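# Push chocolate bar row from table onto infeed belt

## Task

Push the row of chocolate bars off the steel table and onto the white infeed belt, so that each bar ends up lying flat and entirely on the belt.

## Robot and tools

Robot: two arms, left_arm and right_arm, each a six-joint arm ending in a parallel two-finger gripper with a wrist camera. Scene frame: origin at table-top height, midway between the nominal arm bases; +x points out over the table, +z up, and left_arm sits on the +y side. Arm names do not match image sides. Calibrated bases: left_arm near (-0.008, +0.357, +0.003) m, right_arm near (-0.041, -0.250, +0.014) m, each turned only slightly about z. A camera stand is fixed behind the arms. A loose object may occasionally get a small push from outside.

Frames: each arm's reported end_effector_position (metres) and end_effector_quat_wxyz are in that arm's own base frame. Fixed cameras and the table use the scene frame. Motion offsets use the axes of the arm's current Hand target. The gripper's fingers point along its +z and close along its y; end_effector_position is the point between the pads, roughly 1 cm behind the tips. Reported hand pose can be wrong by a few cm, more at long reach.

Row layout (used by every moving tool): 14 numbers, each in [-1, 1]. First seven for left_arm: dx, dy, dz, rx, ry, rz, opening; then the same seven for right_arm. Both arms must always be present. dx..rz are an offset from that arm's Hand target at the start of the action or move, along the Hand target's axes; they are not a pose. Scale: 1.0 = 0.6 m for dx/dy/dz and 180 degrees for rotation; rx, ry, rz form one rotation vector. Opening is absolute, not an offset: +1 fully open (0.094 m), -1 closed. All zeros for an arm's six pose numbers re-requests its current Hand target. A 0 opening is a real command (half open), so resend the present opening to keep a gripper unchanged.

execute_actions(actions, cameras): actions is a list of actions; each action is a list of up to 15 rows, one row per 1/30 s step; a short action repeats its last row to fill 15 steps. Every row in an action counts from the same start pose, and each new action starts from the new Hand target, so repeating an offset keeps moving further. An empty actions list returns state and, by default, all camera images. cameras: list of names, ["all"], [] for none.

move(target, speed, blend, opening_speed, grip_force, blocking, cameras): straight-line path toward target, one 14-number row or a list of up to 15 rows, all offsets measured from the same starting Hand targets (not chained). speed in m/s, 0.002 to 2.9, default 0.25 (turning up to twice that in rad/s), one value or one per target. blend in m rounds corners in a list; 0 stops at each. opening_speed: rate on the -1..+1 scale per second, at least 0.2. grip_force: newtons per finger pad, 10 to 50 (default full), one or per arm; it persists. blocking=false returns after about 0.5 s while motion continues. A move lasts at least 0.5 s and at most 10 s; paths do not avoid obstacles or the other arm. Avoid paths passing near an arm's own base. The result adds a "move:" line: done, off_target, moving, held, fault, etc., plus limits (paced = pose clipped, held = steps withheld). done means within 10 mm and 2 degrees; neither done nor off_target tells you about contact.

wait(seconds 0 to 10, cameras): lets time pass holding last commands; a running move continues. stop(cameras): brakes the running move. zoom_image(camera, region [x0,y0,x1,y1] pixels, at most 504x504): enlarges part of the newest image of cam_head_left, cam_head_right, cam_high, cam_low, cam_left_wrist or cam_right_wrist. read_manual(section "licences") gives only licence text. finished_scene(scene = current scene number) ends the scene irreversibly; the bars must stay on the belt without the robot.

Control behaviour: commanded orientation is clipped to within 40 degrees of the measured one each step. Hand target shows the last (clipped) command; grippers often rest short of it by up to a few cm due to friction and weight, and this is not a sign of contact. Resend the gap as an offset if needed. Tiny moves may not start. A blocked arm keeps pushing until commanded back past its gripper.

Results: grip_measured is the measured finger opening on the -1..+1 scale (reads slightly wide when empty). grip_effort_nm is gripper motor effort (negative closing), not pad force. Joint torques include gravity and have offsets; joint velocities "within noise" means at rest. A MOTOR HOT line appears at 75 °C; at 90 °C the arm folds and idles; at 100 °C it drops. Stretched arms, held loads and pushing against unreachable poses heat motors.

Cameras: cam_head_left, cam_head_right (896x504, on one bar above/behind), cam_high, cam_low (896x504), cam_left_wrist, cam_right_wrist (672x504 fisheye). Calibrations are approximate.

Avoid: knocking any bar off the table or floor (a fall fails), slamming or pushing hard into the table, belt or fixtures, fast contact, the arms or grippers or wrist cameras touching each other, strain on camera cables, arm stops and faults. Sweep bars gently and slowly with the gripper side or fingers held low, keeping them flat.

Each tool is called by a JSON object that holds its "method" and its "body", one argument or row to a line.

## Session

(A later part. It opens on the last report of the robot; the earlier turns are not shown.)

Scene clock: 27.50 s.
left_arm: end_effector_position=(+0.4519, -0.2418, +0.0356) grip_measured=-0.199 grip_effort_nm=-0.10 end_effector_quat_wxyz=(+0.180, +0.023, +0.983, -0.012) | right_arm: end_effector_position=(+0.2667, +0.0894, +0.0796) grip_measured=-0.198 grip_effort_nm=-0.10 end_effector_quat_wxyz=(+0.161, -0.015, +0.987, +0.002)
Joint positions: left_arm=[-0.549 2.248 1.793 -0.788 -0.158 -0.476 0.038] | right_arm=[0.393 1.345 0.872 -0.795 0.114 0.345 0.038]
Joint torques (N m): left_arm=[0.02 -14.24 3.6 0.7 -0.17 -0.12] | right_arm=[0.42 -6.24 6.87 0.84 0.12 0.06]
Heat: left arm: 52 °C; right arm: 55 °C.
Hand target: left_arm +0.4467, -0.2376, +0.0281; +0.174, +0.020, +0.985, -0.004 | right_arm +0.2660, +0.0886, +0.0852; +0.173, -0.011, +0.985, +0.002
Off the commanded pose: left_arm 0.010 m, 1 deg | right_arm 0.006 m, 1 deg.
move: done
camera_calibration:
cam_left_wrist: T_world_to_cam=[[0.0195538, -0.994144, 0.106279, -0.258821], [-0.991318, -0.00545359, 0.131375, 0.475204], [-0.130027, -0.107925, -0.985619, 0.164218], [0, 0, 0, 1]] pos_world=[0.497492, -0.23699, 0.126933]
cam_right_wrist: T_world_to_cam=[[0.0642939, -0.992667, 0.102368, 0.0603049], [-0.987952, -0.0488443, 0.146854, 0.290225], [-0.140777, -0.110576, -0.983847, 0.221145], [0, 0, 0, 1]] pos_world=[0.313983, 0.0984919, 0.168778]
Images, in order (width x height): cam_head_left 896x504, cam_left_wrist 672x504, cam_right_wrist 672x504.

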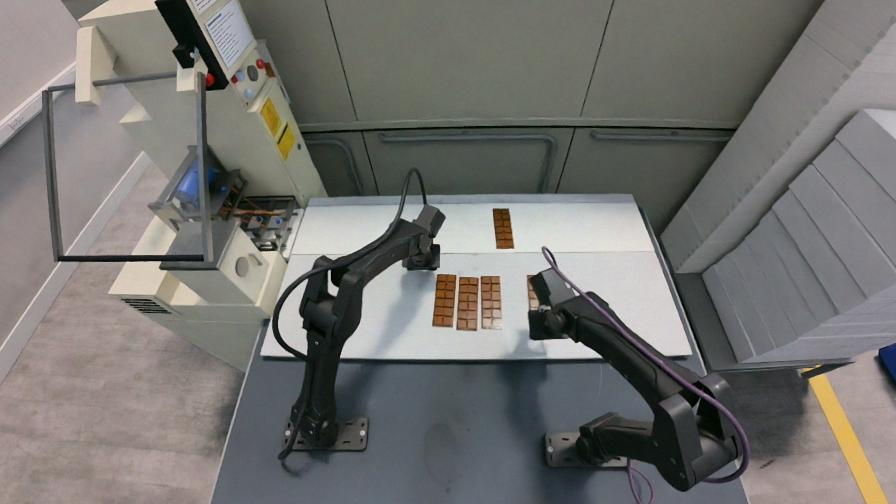

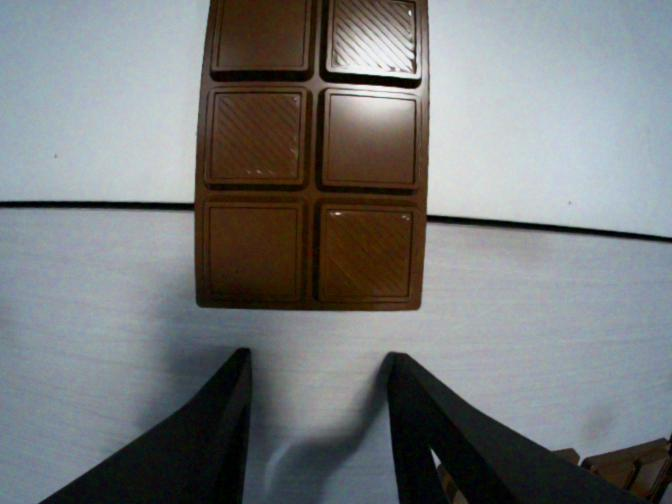

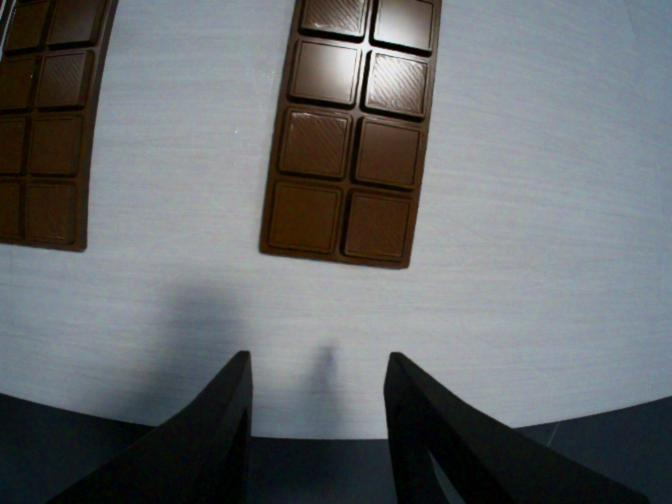

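{"method": "move", "body": {
  "target": [-0.08462, 0.00585, 0.03967, 0, 0, 0, -0.2, 0.04873, -0.01217, 0.094, 0, 0, 0, -0.2],
  "speed": 0.06,
  "cameras": ["cam_left_wrist", "cam_right_wrist"]
}}

Scene clock: 29.73 s.
left_arm: end_effector_position=(+0.5001, -0.2368, +0.0375) grip_measured=-0.199 grip_effort_nm=-0.11 end_effector_quat_wxyz=(+0.185, +0.018, +0.983, -0.008) | right_arm: end_effector_position=(+0.2570, +0.0834, +0.0281) grip_measured=-0.198 grip_effort_nm=-0.09 end_effector_quat_wxyz=(+0.174, -0.013, +0.985, +0.006)
Joint positions: left_arm=[-0.494 2.421 2.098 -0.907 -0.152 -0.432 0.038] | right_arm=[0.387 1.351 0.649 -0.537 0.115 0.34 0.038]
Joint torques (N m): left_arm=[0.36 -12.01 8.88 0.7 -0.02 0.06] | right_arm=[-0.49 -2.56 6.13 1.13 0.11 -0.06]
Heat: left arm: 52 °C; right arm: 54 °C.
Hand target: left_arm +0.5026, -0.2365, +0.0229; +0.174, +0.020, +0.985, -0.003 | right_arm +0.2580, +0.0811, +0.0223; +0.173, -0.011, +0.985, +0.002
Off the commanded pose: left_arm 0.015 m, 1 deg | right_arm 0.006 m, 1 deg.
move: off_target (left_arm)
camera_calibration:
cam_left_wrist: T_world_to_cam=[[0.0304126, -0.994401, 0.101205, -0.260344], [-0.99235, -0.0179182, 0.122149, 0.520708], [-0.119652, -0.104145, -0.987338, 0.168713], [0, 0, 0, 1]] pos_world=[0.544829, -0.231985, 0.12932]
cam_right_wrist: T_world_to_cam=[[0.0596629, -0.993685, 0.0950315, 0.0617804], [-0.99165, -0.0480978, 0.119652, 0.289496], [-0.114325, -0.101377, -0.988257, 0.160951], [0, 0, 0, 1]] pos_world=[0.301794, 0.091631, 0.118551]
Images, in order (width x height): cam_left_wrist 672x504, cam_right_wrist 672x504.

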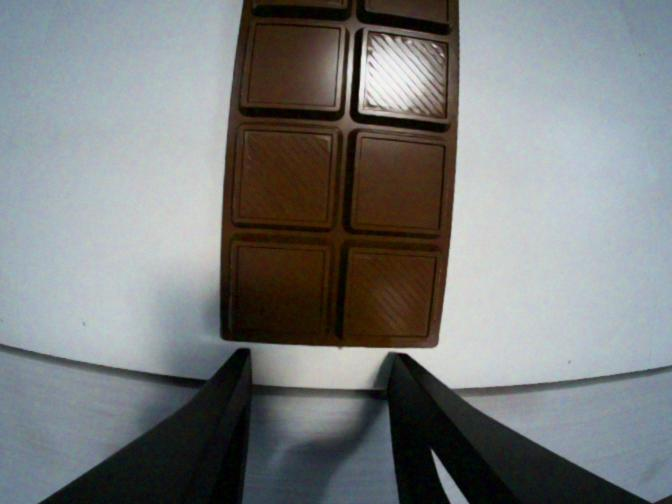

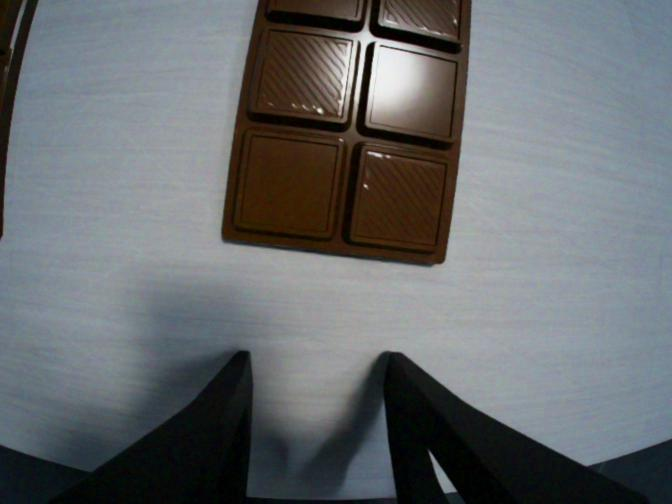

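{"method": "move", "body": {
  "target": [
    [-0.00285, 0, -0.10537, 0, 0, 0, -0.2, -0.09383, -0.005, 0.03417, 0, 0, 0, -0.2],
    [0.39085, -0.10668, -0.25238, 0, 0, 0, -0.2, -0.4431, -0.005, 0.16127, 0, 0, 0, -0.2],
    [0.4254, -0.10668, -0.15747, 0, 0, 0, -0.2, -0.4431, -0.005, 0.16127, 0, 0, 0, -0.2]
  ],
  "speed": [0.1, 0.16, 0.08],
  "blend": [0.02, 0, 0],
  "cameras": ["cam_left_wrist", "cam_right_wrist", "cam_head_left"]
}}

Scene clock: 34.73 s.
left_arm: end_effector_position=(+0.2256, -0.2941, +0.0350) grip_measured=-0.199 grip_effort_nm=-0.10 end_effector_quat_wxyz=(+0.172, +0.025, +0.985, -0.019) | right_arm: end_effector_position=(+0.5424, +0.0879, +0.0364) grip_measured=-0.198 grip_effort_nm=-0.09 end_effector_quat_wxyz=(+0.193, -0.011, +0.981, +0.006)
Joint positions: left_arm=[-1.051 1.815 1.161 -0.699 -0.273 -0.971 0.038] | right_arm=[0.175 2.352 1.962 -0.795 0.05 0.142 0.038]
Joint torques (N m): left_arm=[0.2 -7.38 4.78 0.67 -0.32 -0.12] | right_arm=[-0.43 -9.18 10.03 0.71 0.03 -0.06]
Heat: left arm: 52 °C; right arm: 54 °C.
Hand target: left_arm +0.2280, -0.2892, +0.0246; +0.174, +0.020, +0.985, -0.004 | right_arm +0.5408, +0.0848, +0.0219; +0.173, -0.011, +0.985, +0.002
Off the commanded pose: left_arm 0.012 m, 2 deg | right_arm 0.015 m, 2 deg.
move: off_target (left_arm, right_arm)
camera_calibration:
cam_left_wrist: T_world_to_cam=[[0.0151156, -0.992797, 0.118852, -0.305372], [-0.988979, 0.00266374, 0.148029, 0.251935], [-0.14728, -0.119779, -0.981815, 0.128909], [0, 0, 0, 1]] pos_world=[0.27276, -0.288403, 0.125565]
cam_right_wrist: T_world_to_cam=[[0.0525087, -0.994053, 0.0954019, 0.0523602], [-0.995695, -0.0448079, 0.0811431, 0.575107], [-0.0763857, -0.0992519, -0.992126, 0.1816], [0, 0, 0, 1]] pos_world=[0.583754, 0.0958423, 0.128508]
Images, in order (width x height): cam_head_left 896x504, cam_left_wrist 672x504, cam_right_wrist 672x504.

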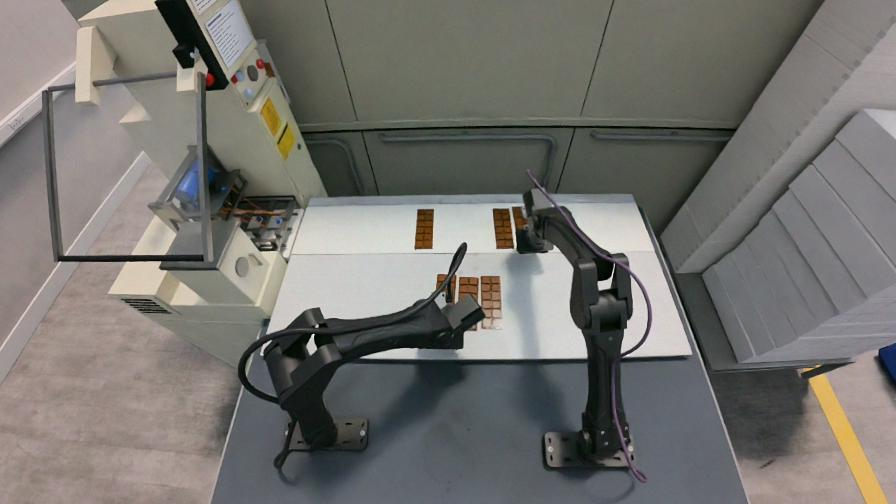

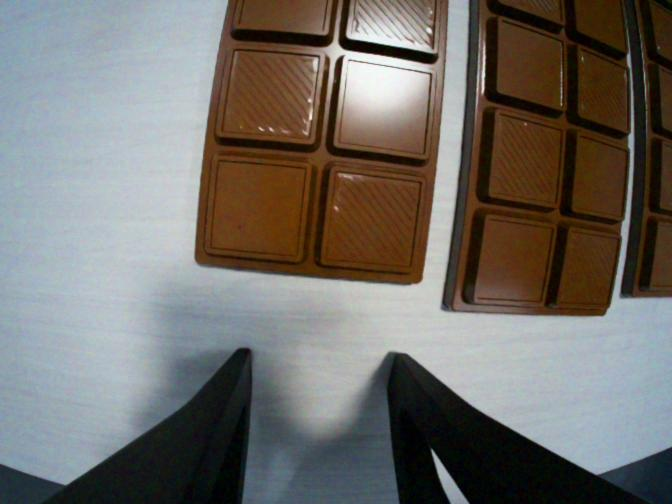

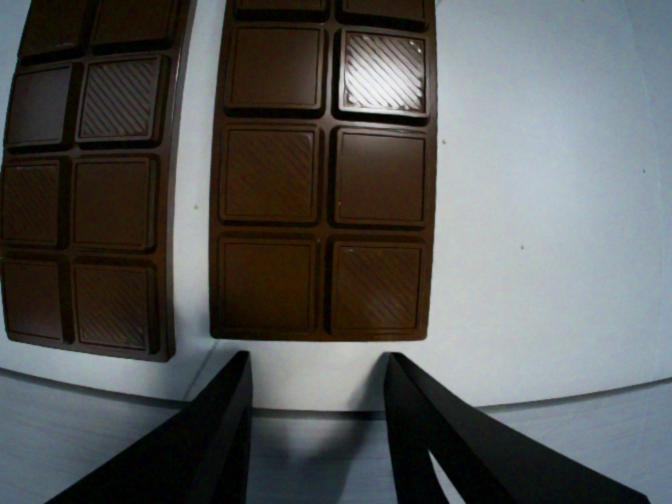

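{"method": "move", "body": {
  "target": [
    [-0.09378, 0.005, 0.03412, 0, 0, 0, -0.2, -0.00287, 0, -0.10537, 0, 0, 0, -0.2],
    [-0.42605, 0.00502, 0.15772, 0, 0, 0, -0.2, 0.39583, 0.21908, -0.256, 0, 0, 0, -0.2],
    [-0.42605, 0.00502, 0.15772, 0, 0, 0, -0.2, 0.43152, 0.21908, -0.15795, 0, 0, 0, -0.2]
  ],
  "speed": [0.1, 0.18, 0.08],
  "blend": [0.02, 0, 0],
  "cameras": ["cam_left_wrist", "cam_right_wrist", "cam_head_left"]
}}

Scene clock: 40.00 s.
left_arm: end_effector_position=(+0.5003, -0.2954, +0.0397) grip_measured=-0.199 grip_effort_nm=-0.11 end_effector_quat_wxyz=(+0.185, +0.015, +0.983, -0.009) | right_arm: end_effector_position=(+0.2603, +0.2124, +0.0310) grip_measured=-0.198 grip_effort_nm=-0.09 end_effector_quat_wxyz=(+0.172, -0.017, +0.985, +0.010)
Joint positions: left_arm=[-0.592 2.63 2.495 -1.111 -0.184 -0.531 0.038] | right_arm=[0.803 1.663 0.958 -0.603 0.227 0.738 0.038]
Joint torques (N m): left_arm=[-0.02 -13.2 8.87 0.63 -0.04 0.11] | right_arm=[-0.14 -4.64 6.02 0.97 0.24 0.07]
Heat: left arm: 52 °C; right arm: 54 °C.
Hand target: left_arm +0.5005, -0.2974, +0.0230; +0.174, +0.020, +0.985, -0.004 | right_arm +0.2622, +0.2098, +0.0228; +0.173, -0.012, +0.985, +0.002
Off the commanded pose: left_arm 0.017 m, 2 deg | right_arm 0.009 m, 1 deg.
move: off_target (left_arm)
camera_calibration:
cam_left_wrist: T_world_to_cam=[[0.0350728, -0.993985, 0.103749, -0.32109], [-0.992267, -0.0222672, 0.122105, 0.518219], [-0.11906, -0.107229, -0.98708, 0.163503], [0, 0, 0, 1]] pos_world=[0.54494, -0.290087, 0.131427]
cam_right_wrist: T_world_to_cam=[[0.0685432, -0.993796, 0.0875815, 0.187416], [-0.990673, -0.0574385, 0.123562, 0.300282], [-0.117765, -0.095234, -0.988464, 0.17692], [0, 0, 0, 1]] pos_world=[0.30547, 0.22035, 0.121361]
Images, in order (width x height): cam_head_left 896x504, cam_left_wrist 672x504, cam_right_wrist 672x504.

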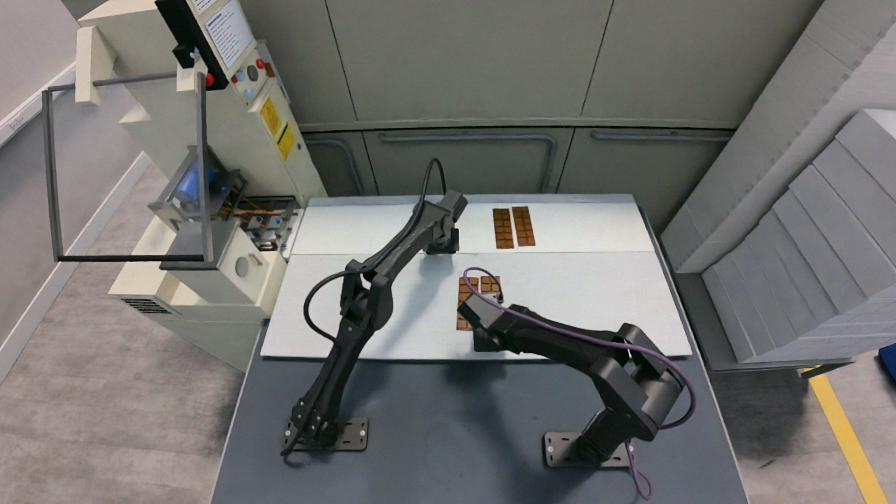

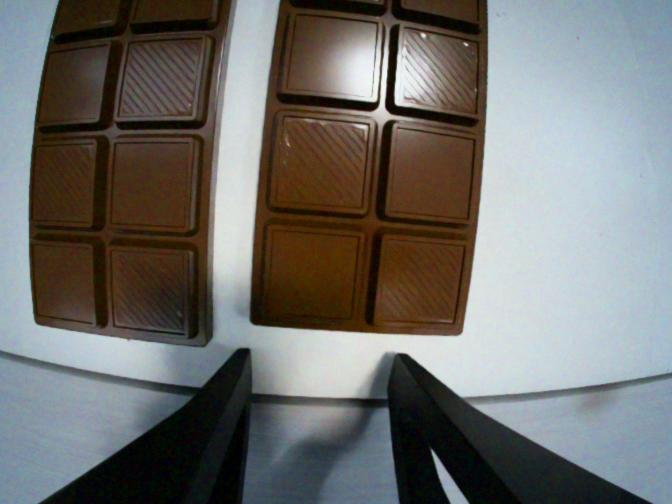

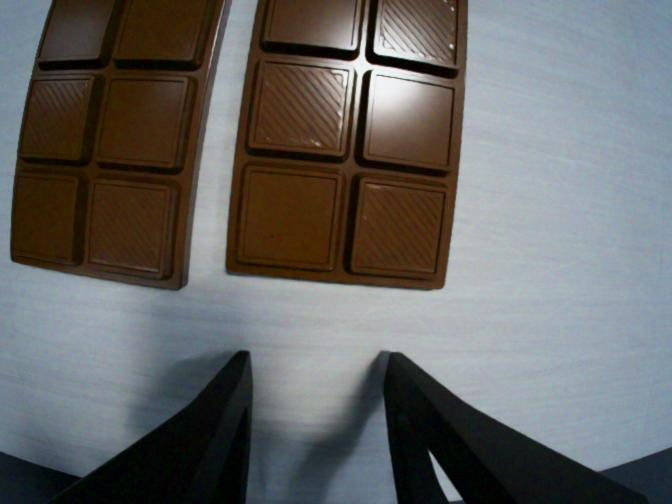

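{"method": "move", "body": {
  "target": [
    [-0.00285, 0, -0.10537, 0, 0, 0, -0.2, -0.09157, -0.0059, 0.04042, 0, 0, 0, -0.2],
    [0.27147, 0.31463, -0.27083, 0, 0, 0, -0.2, -0.42378, -0.00587, 0.15955, 0, 0, 0, -0.2],
    [0.27147, 0.31463, -0.27083, 0, 0, 0, -0.2, -0.42667, -0.0059, 0.0542, 0, 0, 0, -0.2],
    [0.27147, 0.31463, -0.27083, 0, 0, 0, -0.2, -0.0282, 0.10888, -0.10007, 0, 0, 0, -0.2],
    [0.27147, 0.31463, -0.27083, 0, 0, 0, -0.2, 0.00828, 0.10888, 0.00017, 0, 0, 0, -0.2]
  ],
  "speed": [0.1, 0.2, 0.1, 0.2, 0.08],
  "blend": [0.02, 0, 0.02, 0, 0],
  "cameras": ["cam_right_wrist", "cam_head_left", "cam_head_right"]
}}

Scene clock: 47.60 s.
left_arm: end_effector_position=(+0.3015, -0.1005, +0.1154) grip_measured=-0.199 grip_effort_nm=-0.10 end_effector_quat_wxyz=(+0.165, +0.019, +0.986, +0.003) | right_arm: end_effector_position=(+0.2526, +0.2779, +0.0310) grip_measured=-0.199 grip_effort_nm=-0.09 end_effector_quat_wxyz=(+0.171, -0.018, +0.985, +0.012)
Joint positions: left_arm=[-0.396 1.46 1.108 -0.91 -0.125 -0.338 0.038] | right_arm=[0.954 1.831 1.164 -0.675 0.26 0.887 0.038]
Joint torques (N m): left_arm=[0.18 -8.61 5.15 0.69 0.01 0.06] | right_arm=[-0.38 -5.82 6.23 0.92 0.28 0.07]
Heat: left arm: 52 °C; right arm: 53 °C.
Hand target: left_arm +0.2999, -0.1002, +0.1201; +0.174, +0.021, +0.985, -0.004 | right_arm +0.2560, +0.2749, +0.0209; +0.173, -0.012, +0.985, +0.002
Off the commanded pose: left_arm 0.005 m, 1 deg | right_arm 0.011 m, 1 deg.
move: off_target (right_arm)
camera_calibration:
cam_right_wrist: T_world_to_cam=[[0.0721934, -0.993794, 0.0846269, 0.252111], [-0.990201, -0.0612452, 0.125503, 0.297315], [-0.119541, -0.0928581, -0.988477, 0.182013], [0, 0, 0, 1]] pos_world=[0.297959, 0.285657, 0.121266]
Images, in order (width x height): cam_head_left 896x504, cam_head_right 896x504, cam_right_wrist 672x504.

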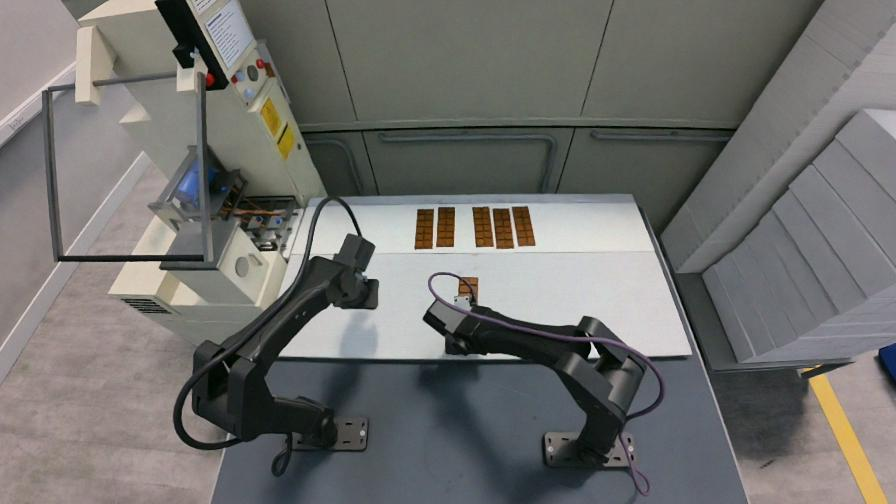

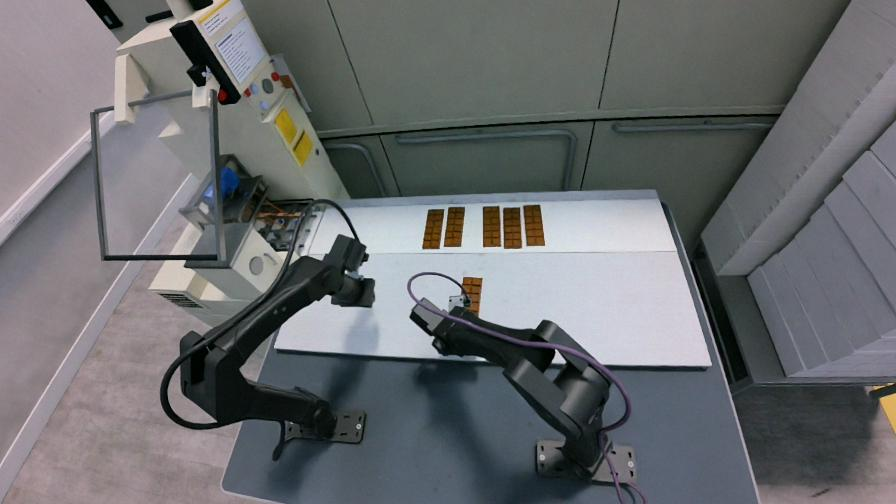

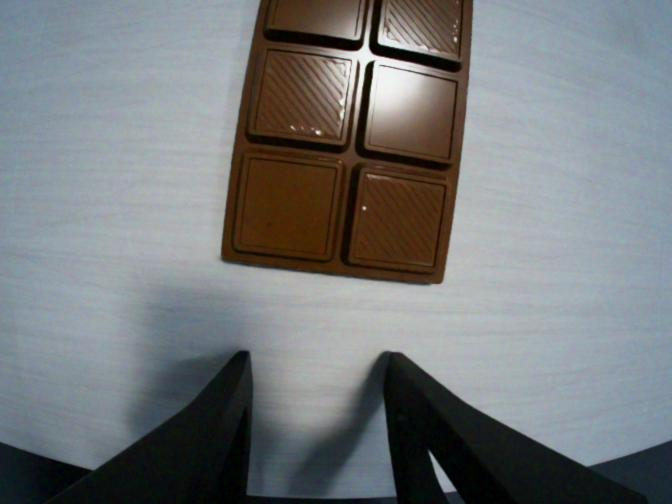

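{"method": "zoom_image", "body": {
  "camera": "cam_head_left",
  "region": [400, 190, 560, 280]
}}

{"method": "zoom_image", "body": {
  "camera": "cam_head_right",
  "region": [400, 190, 560, 280]
}}

Scaled by 3.150 from the camera's 896x504 image, which has a finer 1280x720 frame.

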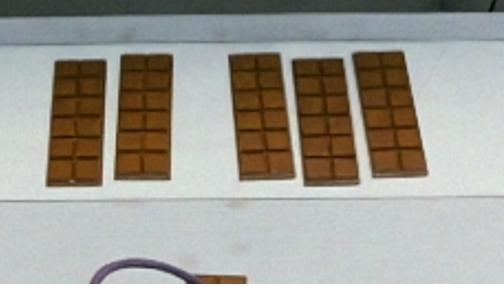

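Scaled by 3.150 from the camera's 896x504 image, which has a finer 1280x720 frame.

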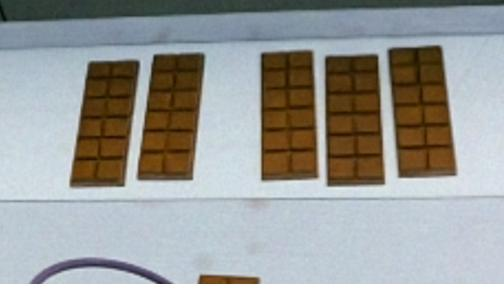

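{"method": "move", "body": {
  "target": [0, 0, 0, 0, 0, 0, -0.2, -0.16323, -0.00333, 0.06295, 0, 0, 0, -0.2],
  "speed": 0.12,
  "cameras": ["cam_right_wrist", "cam_head_left", "cam_head_right"]
}}

{"method": "zoom_image", "body": {
  "camera": "cam_head_left",
  "region": [400, 190, 560, 280]
}}

{"method": "zoom_image", "body": {
  "camera": "cam_head_right",
  "region": [400, 190, 560, 280]
}}

Scene clock: 50.33 s.
left_arm: end_effector_position=(+0.3015, -0.1005, +0.1154) grip_measured=-0.199 grip_effort_nm=-0.10 end_effector_quat_wxyz=(+0.165, +0.019, +0.986, +0.003) | right_arm: end_effector_position=(+0.3606, +0.2778, +0.0330) grip_measured=-0.199 grip_effort_nm=-0.08 end_effector_quat_wxyz=(+0.189, -0.011, +0.982, +0.015)
Joint positions: left_arm=[-0.396 1.46 1.108 -0.91 -0.125 -0.338 0.038] | right_arm=[0.744 2.05 1.463 -0.676 0.228 0.686 0.038]
Joint torques (N m): left_arm=[0.38 -8.62 5.16 0.74 0 0.07] | right_arm=[-0.4 -6.63 8.88 0.67 0.09 -0.05]
Heat: left arm: 52 °C; right arm: 53 °C.
Hand target: left_arm +0.2999, -0.1002, +0.1201; +0.174, +0.021, +0.985, -0.004 | right_arm +0.3609, +0.2754, +0.0188; +0.173, -0.012, +0.985, +0.002
Off the commanded pose: left_arm 0.005 m, 1 deg | right_arm 0.014 m, 2 deg.
move: off_target (right_arm)
camera_calibration:
cam_right_wrist: T_world_to_cam=[[0.0556526, -0.995443, 0.0774365, 0.250838], [-0.994846, -0.0487004, 0.088941, 0.403379], [-0.0847645, -0.0819872, -0.993022, 0.181398], [0, 0, 0, 1]] pos_world=[0.402717, 0.284212, 0.124831]
Images, in order (width x height): cam_head_left 896x504, cam_head_right 896x504, cam_right_wrist 672x504.

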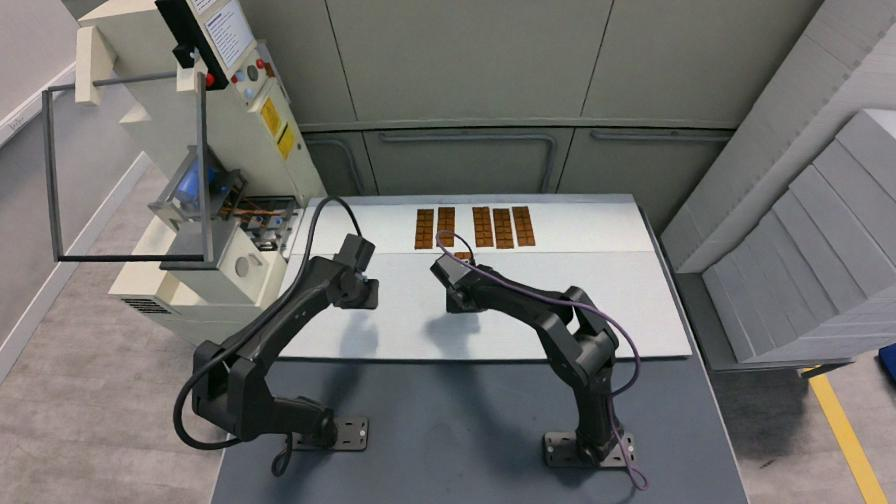

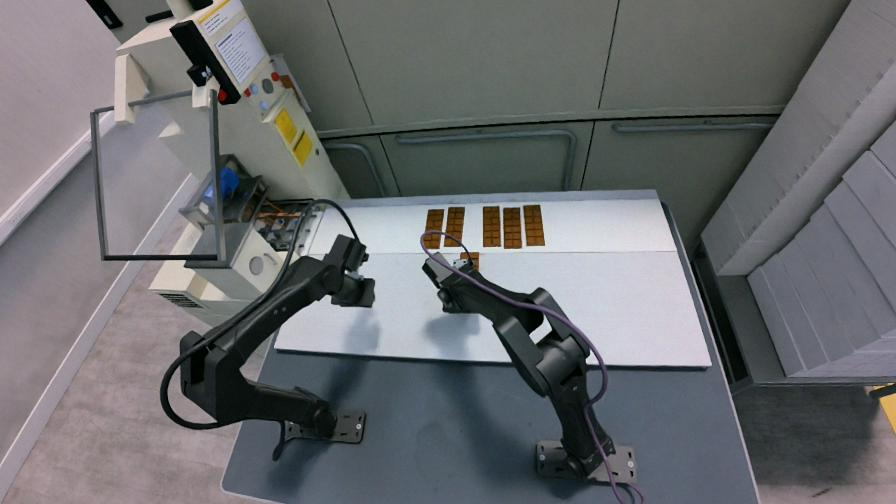

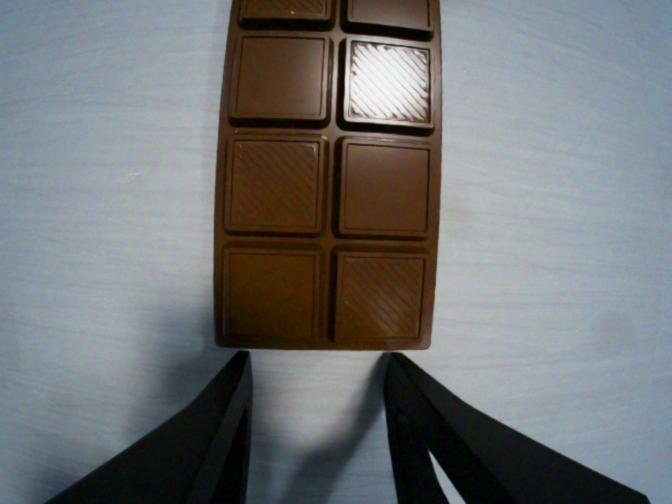

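Scaled by 3.150 from the camera's 896x504 image, which has a finer 1280x720 frame.

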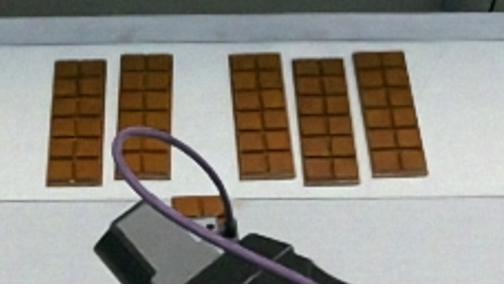

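Scaled by 3.150 from the camera's 896x504 image, which has a finer 1280x720 frame.

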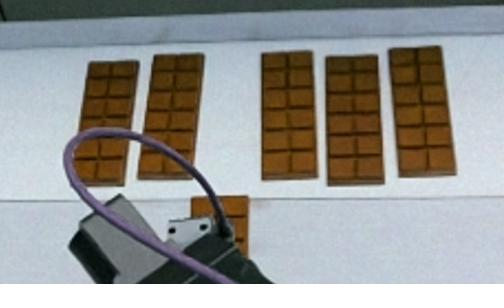

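{"method": "move", "body": {
  "target": [0, 0, 0, 0, 0, 0, -0.2, -0.03123, -0.00413, 0.01137, 0.00285, 0, 0.00783, -0.2],
  "speed": 0.06,
  "cameras": ["cam_right_wrist", "cam_head_left", "cam_head_right", "cam_high"]
}}

{"method": "zoom_image", "body": {
  "camera": "cam_head_left",
  "region": [400, 190, 560, 280]
}}

{"method": "zoom_image", "body": {
  "camera": "cam_head_right",
  "region": [400, 190, 560, 280]
}}

{"method": "zoom_image", "body": {
  "camera": "cam_high",
  "region": [300, 200, 560, 346]
}}

Scene clock: 52.17 s.
left_arm: end_effector_position=(+0.3015, -0.1005, +0.1154) grip_measured=-0.199 grip_effort_nm=-0.10 end_effector_quat_wxyz=(+0.165, +0.019, +0.986, +0.003) | right_arm: end_effector_position=(+0.3783, +0.2775, +0.0335) grip_measured=-0.199 grip_effort_nm=-0.09 end_effector_quat_wxyz=(+0.187, -0.001, +0.982, +0.014)
Joint positions: left_arm=[-0.396 1.46 1.108 -0.91 -0.125 -0.338 0.038] | right_arm=[0.715 2.101 1.546 -0.709 0.222 0.679 0.038]
Joint torques (N m): left_arm=[0.38 -8.44 5.15 0.68 0.02 0.04] | right_arm=[-0.77 -6.89 8.92 0.71 0.12 0]
Heat: left arm: 52 °C; right arm: 53 °C.
Hand target: left_arm +0.2999, -0.1002, +0.1201; +0.174, +0.021, +0.985, -0.004 | right_arm +0.3810, +0.2733, +0.0188; +0.173, +0.002, +0.985, +0.000
Off the commanded pose: left_arm 0.005 m, 1 deg | right_arm 0.016 m, 2 deg.
move: off_target (right_arm)
camera_calibration:
cam_right_wrist: T_world_to_cam=[[0.0362423, -0.996431, 0.076236, 0.257121], [-0.995165, -0.0290177, 0.0938276, 0.415437], [-0.0912805, -0.079268, -0.992665, 0.185177], [0, 0, 0, 1]] pos_world=[0.421013, 0.282937, 0.125238]
Images, in order (width x height): cam_head_left 896x504, cam_head_right 896x504, cam_high 896x504, cam_right_wrist 672x504.

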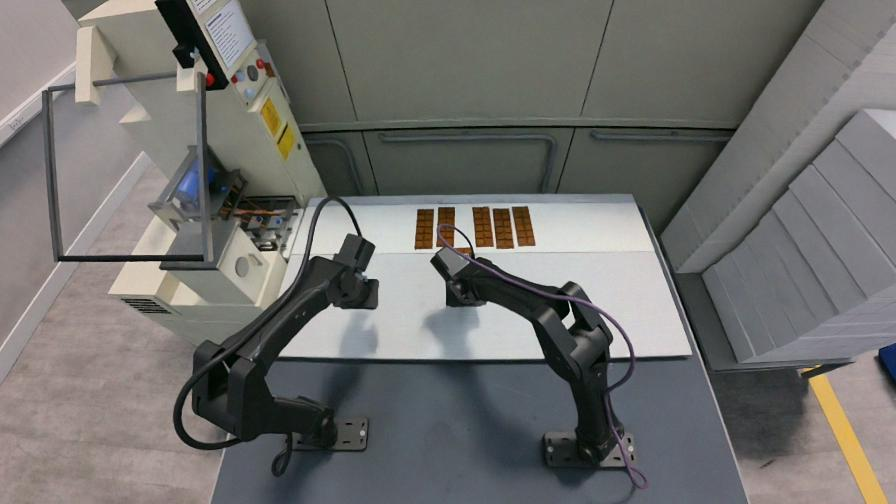

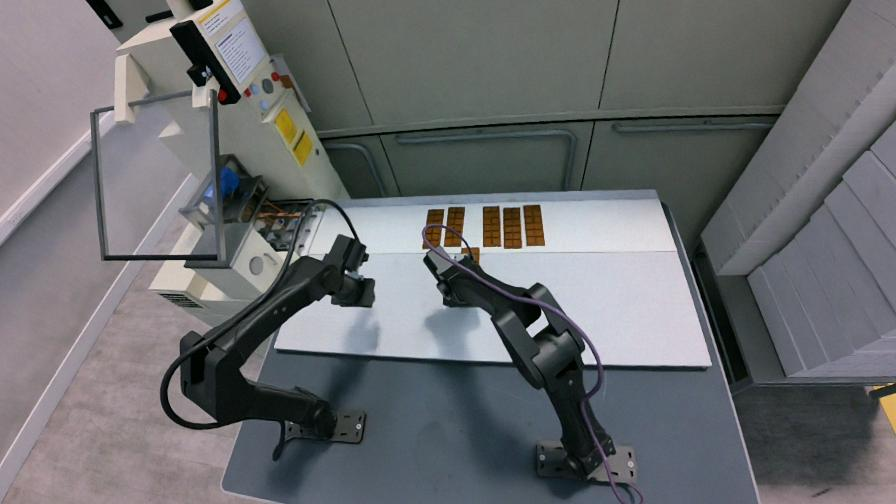

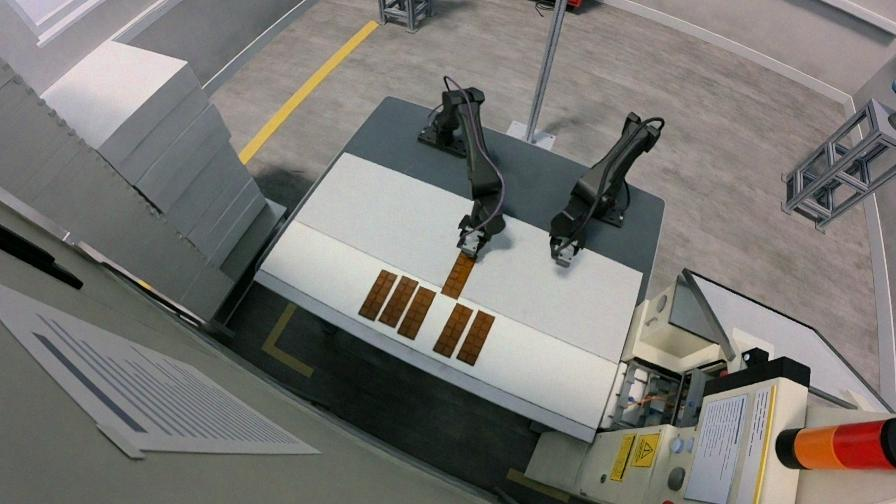

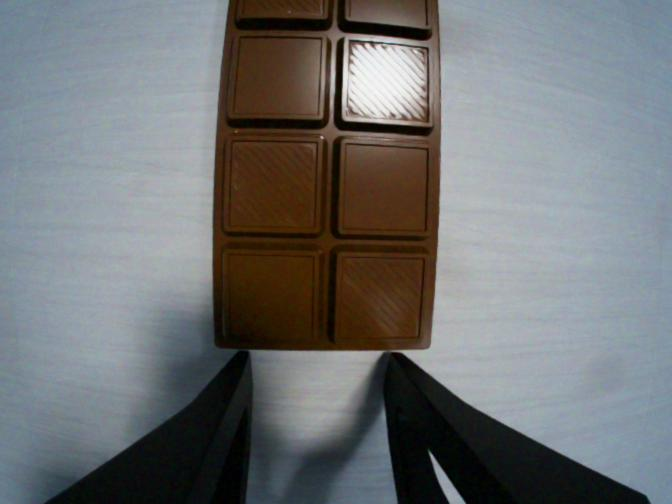

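Scaled by 3.150 from the camera's 896x504 image, which has a finer 1280x720 frame.

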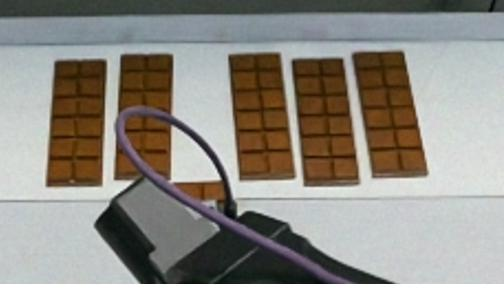

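Scaled by 3.150 from the camera's 896x504 image, which has a finer 1280x720 frame.

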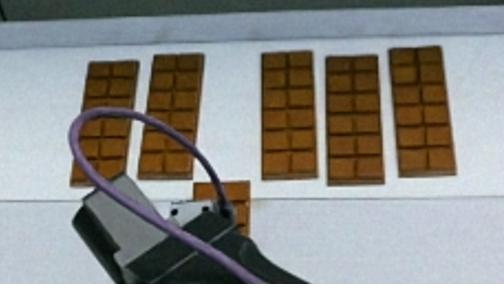

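Scaled by 1.938 from the camera's 896x504 image, which has a finer 1280x720 frame.

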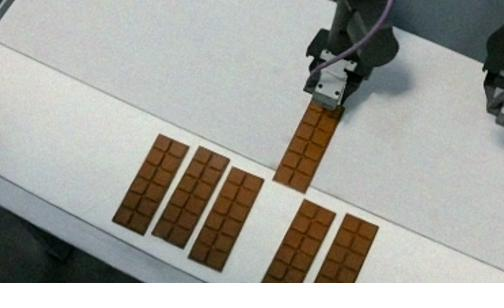

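{"method": "move", "body": {
  "target": [0, 0, 0, 0, 0, 0, -0.2, -0.05485, -0.00727, 0.01996, 0, 0, 0, -0.2],
  "speed": 0.06,
  "cameras": ["cam_right_wrist", "cam_high"]
}}

{"method": "zoom_image", "body": {
  "camera": "cam_high",
  "region": [300, 200, 560, 346]
}}

Scene clock: 53.57 s.
left_arm: end_effector_position=(+0.3015, -0.1005, +0.1154) grip_measured=-0.199 grip_effort_nm=-0.10 end_effector_quat_wxyz=(+0.165, +0.019, +0.986, +0.003) | right_arm: end_effector_position=(+0.4140, +0.2730, +0.0346) grip_measured=-0.199 grip_effort_nm=-0.09 end_effector_quat_wxyz=(+0.188, +0.000, +0.982, +0.013)
Joint positions: left_arm=[-0.396 1.46 1.108 -0.91 -0.125 -0.338 0.038] | right_arm=[0.655 2.19 1.69 -0.75 0.207 0.622 0.038]
Joint torques (N m): left_arm=[0.25 -8.58 5.3 0.73 0.03 0.06] | right_arm=[-0.66 -7.64 9.26 0.73 0.12 -0.04]
Heat: left arm: 52 °C; right arm: 53 °C.
Hand target: left_arm +0.2999, -0.1002, +0.1201; +0.174, +0.021, +0.985, -0.004 | right_arm +0.4159, +0.2689, +0.0187; +0.173, +0.001, +0.985, +0.000
Off the commanded pose: left_arm 0.005 m, 1 deg | right_arm 0.016 m, 2 deg.
move: off_target (right_arm)
camera_calibration:
cam_right_wrist: T_world_to_cam=[[0.0336989, -0.996435, 0.0773402, 0.252192], [-0.995497, -0.0266051, 0.0909855, 0.450282], [-0.0886035, -0.080058, -0.992844, 0.188154], [0, 0, 0, 1]] pos_world=[0.456426, 0.278335, 0.126334]
Images, in order (width x height): cam_high 896x504, cam_right_wrist 672x504.

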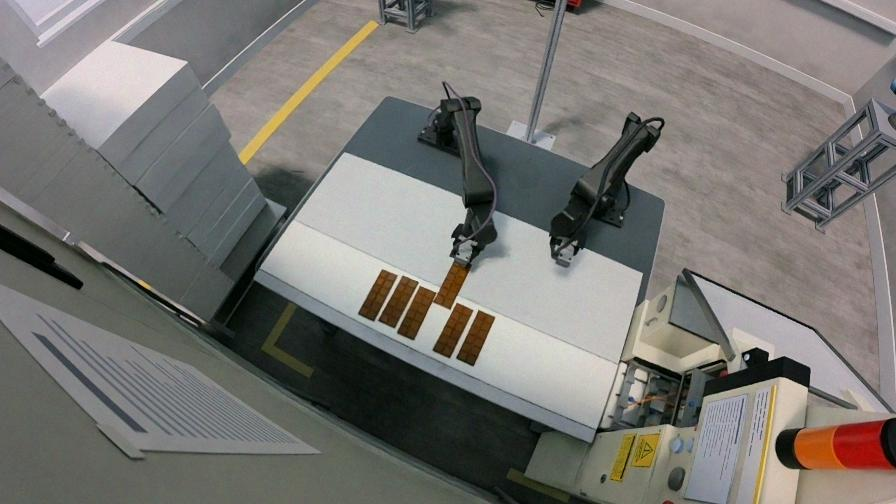

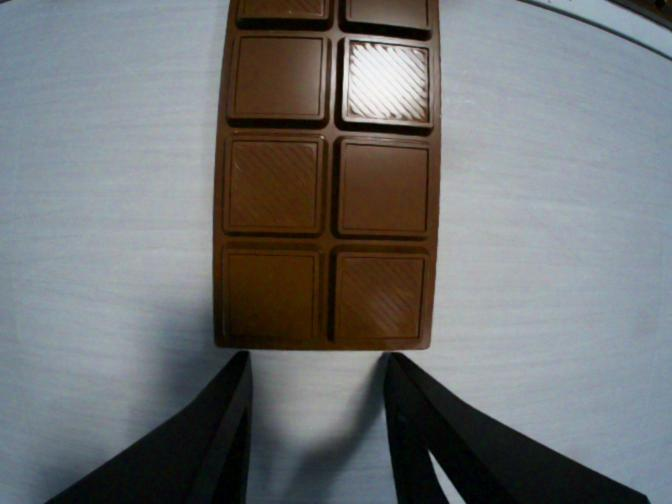

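Scaled by 1.938 from the camera's 896x504 image, which has a finer 1280x720 frame.

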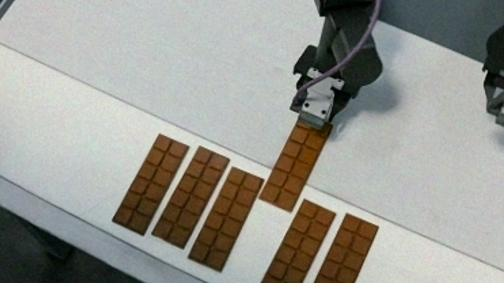

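{"method": "move", "body": {
  "target": [0, 0, 0, 0, 0, 0, -0.2, -0.1916, 0.0108, 0.06795, 0, -0.0333, 0, -0.2],
  "speed": 0.08,
  "cameras": ["cam_right_wrist", "cam_high", "cam_head_left"]
}}

{"method": "zoom_image", "body": {
  "camera": "cam_high",
  "region": [300, 200, 560, 346]
}}

Scene clock: 56.17 s.
left_arm: end_effector_position=(+0.3015, -0.1005, +0.1154) grip_measured=-0.199 grip_effort_nm=-0.10 end_effector_quat_wxyz=(+0.165, +0.019, +0.986, +0.003) | right_arm: end_effector_position=(+0.5389, +0.2809, +0.0388) grip_measured=-0.199 grip_effort_nm=-0.09 end_effector_quat_wxyz=(+0.242, +0.001, +0.970, +0.015)
Joint positions: left_arm=[-0.396 1.46 1.108 -0.91 -0.125 -0.338 0.038] | right_arm=[0.544 2.624 2.433 -0.938 0.22 0.496 0.038]
Joint torques (N m): left_arm=[0.21 -8.68 5.14 0.71 -0.02 0.04] | right_arm=[-0.44 -10.44 10.19 0.79 0.16 -0.05]
Heat: left arm: 51 °C; right arm: 53 °C.
Hand target: left_arm +0.2999, -0.1002, +0.1201; +0.174, +0.021, +0.985, -0.004 | right_arm +0.5379, +0.2751, +0.0198; +0.224, +0.001, +0.974, +0.000
Off the commanded pose: left_arm 0.005 m, 1 deg | right_arm 0.020 m, 3 deg.
move: off_target (right_arm)
camera_calibration:
cam_right_wrist: T_world_to_cam=[[0.0226949, -0.996856, 0.0759197, 0.26167], [-0.999519, -0.0242281, -0.0193347, 0.580237], [0.0211133, -0.0754444, -0.996926, 0.143833], [0, 0, 0, 1]] pos_world=[0.570983, 0.285756, 0.134744]
Images, in order (width x height): cam_head_left 896x504, cam_high 896x504, cam_right_wrist 672x504.

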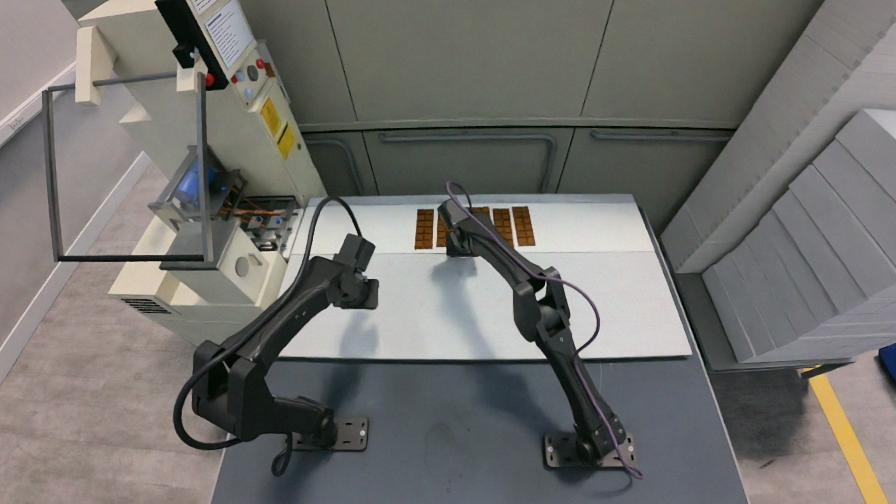

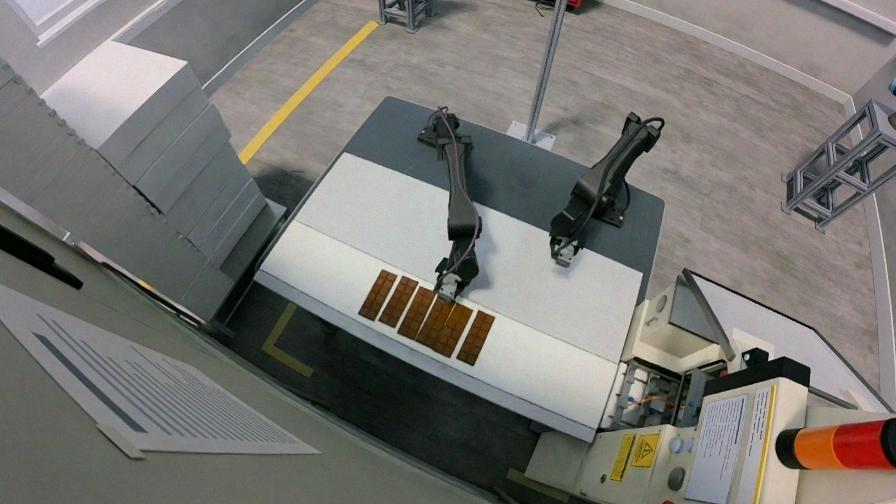

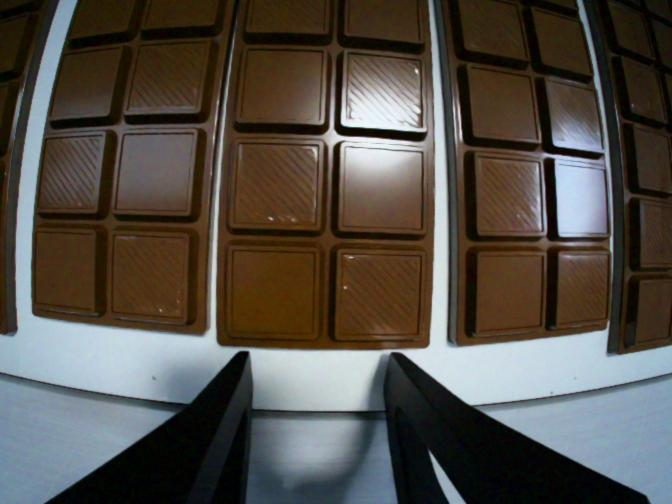

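Scaled by 1.938 from the camera's 896x504 image, which has a finer 1280x720 frame.

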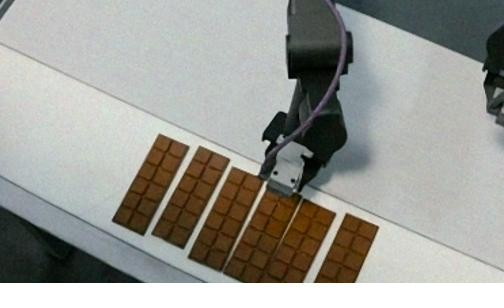

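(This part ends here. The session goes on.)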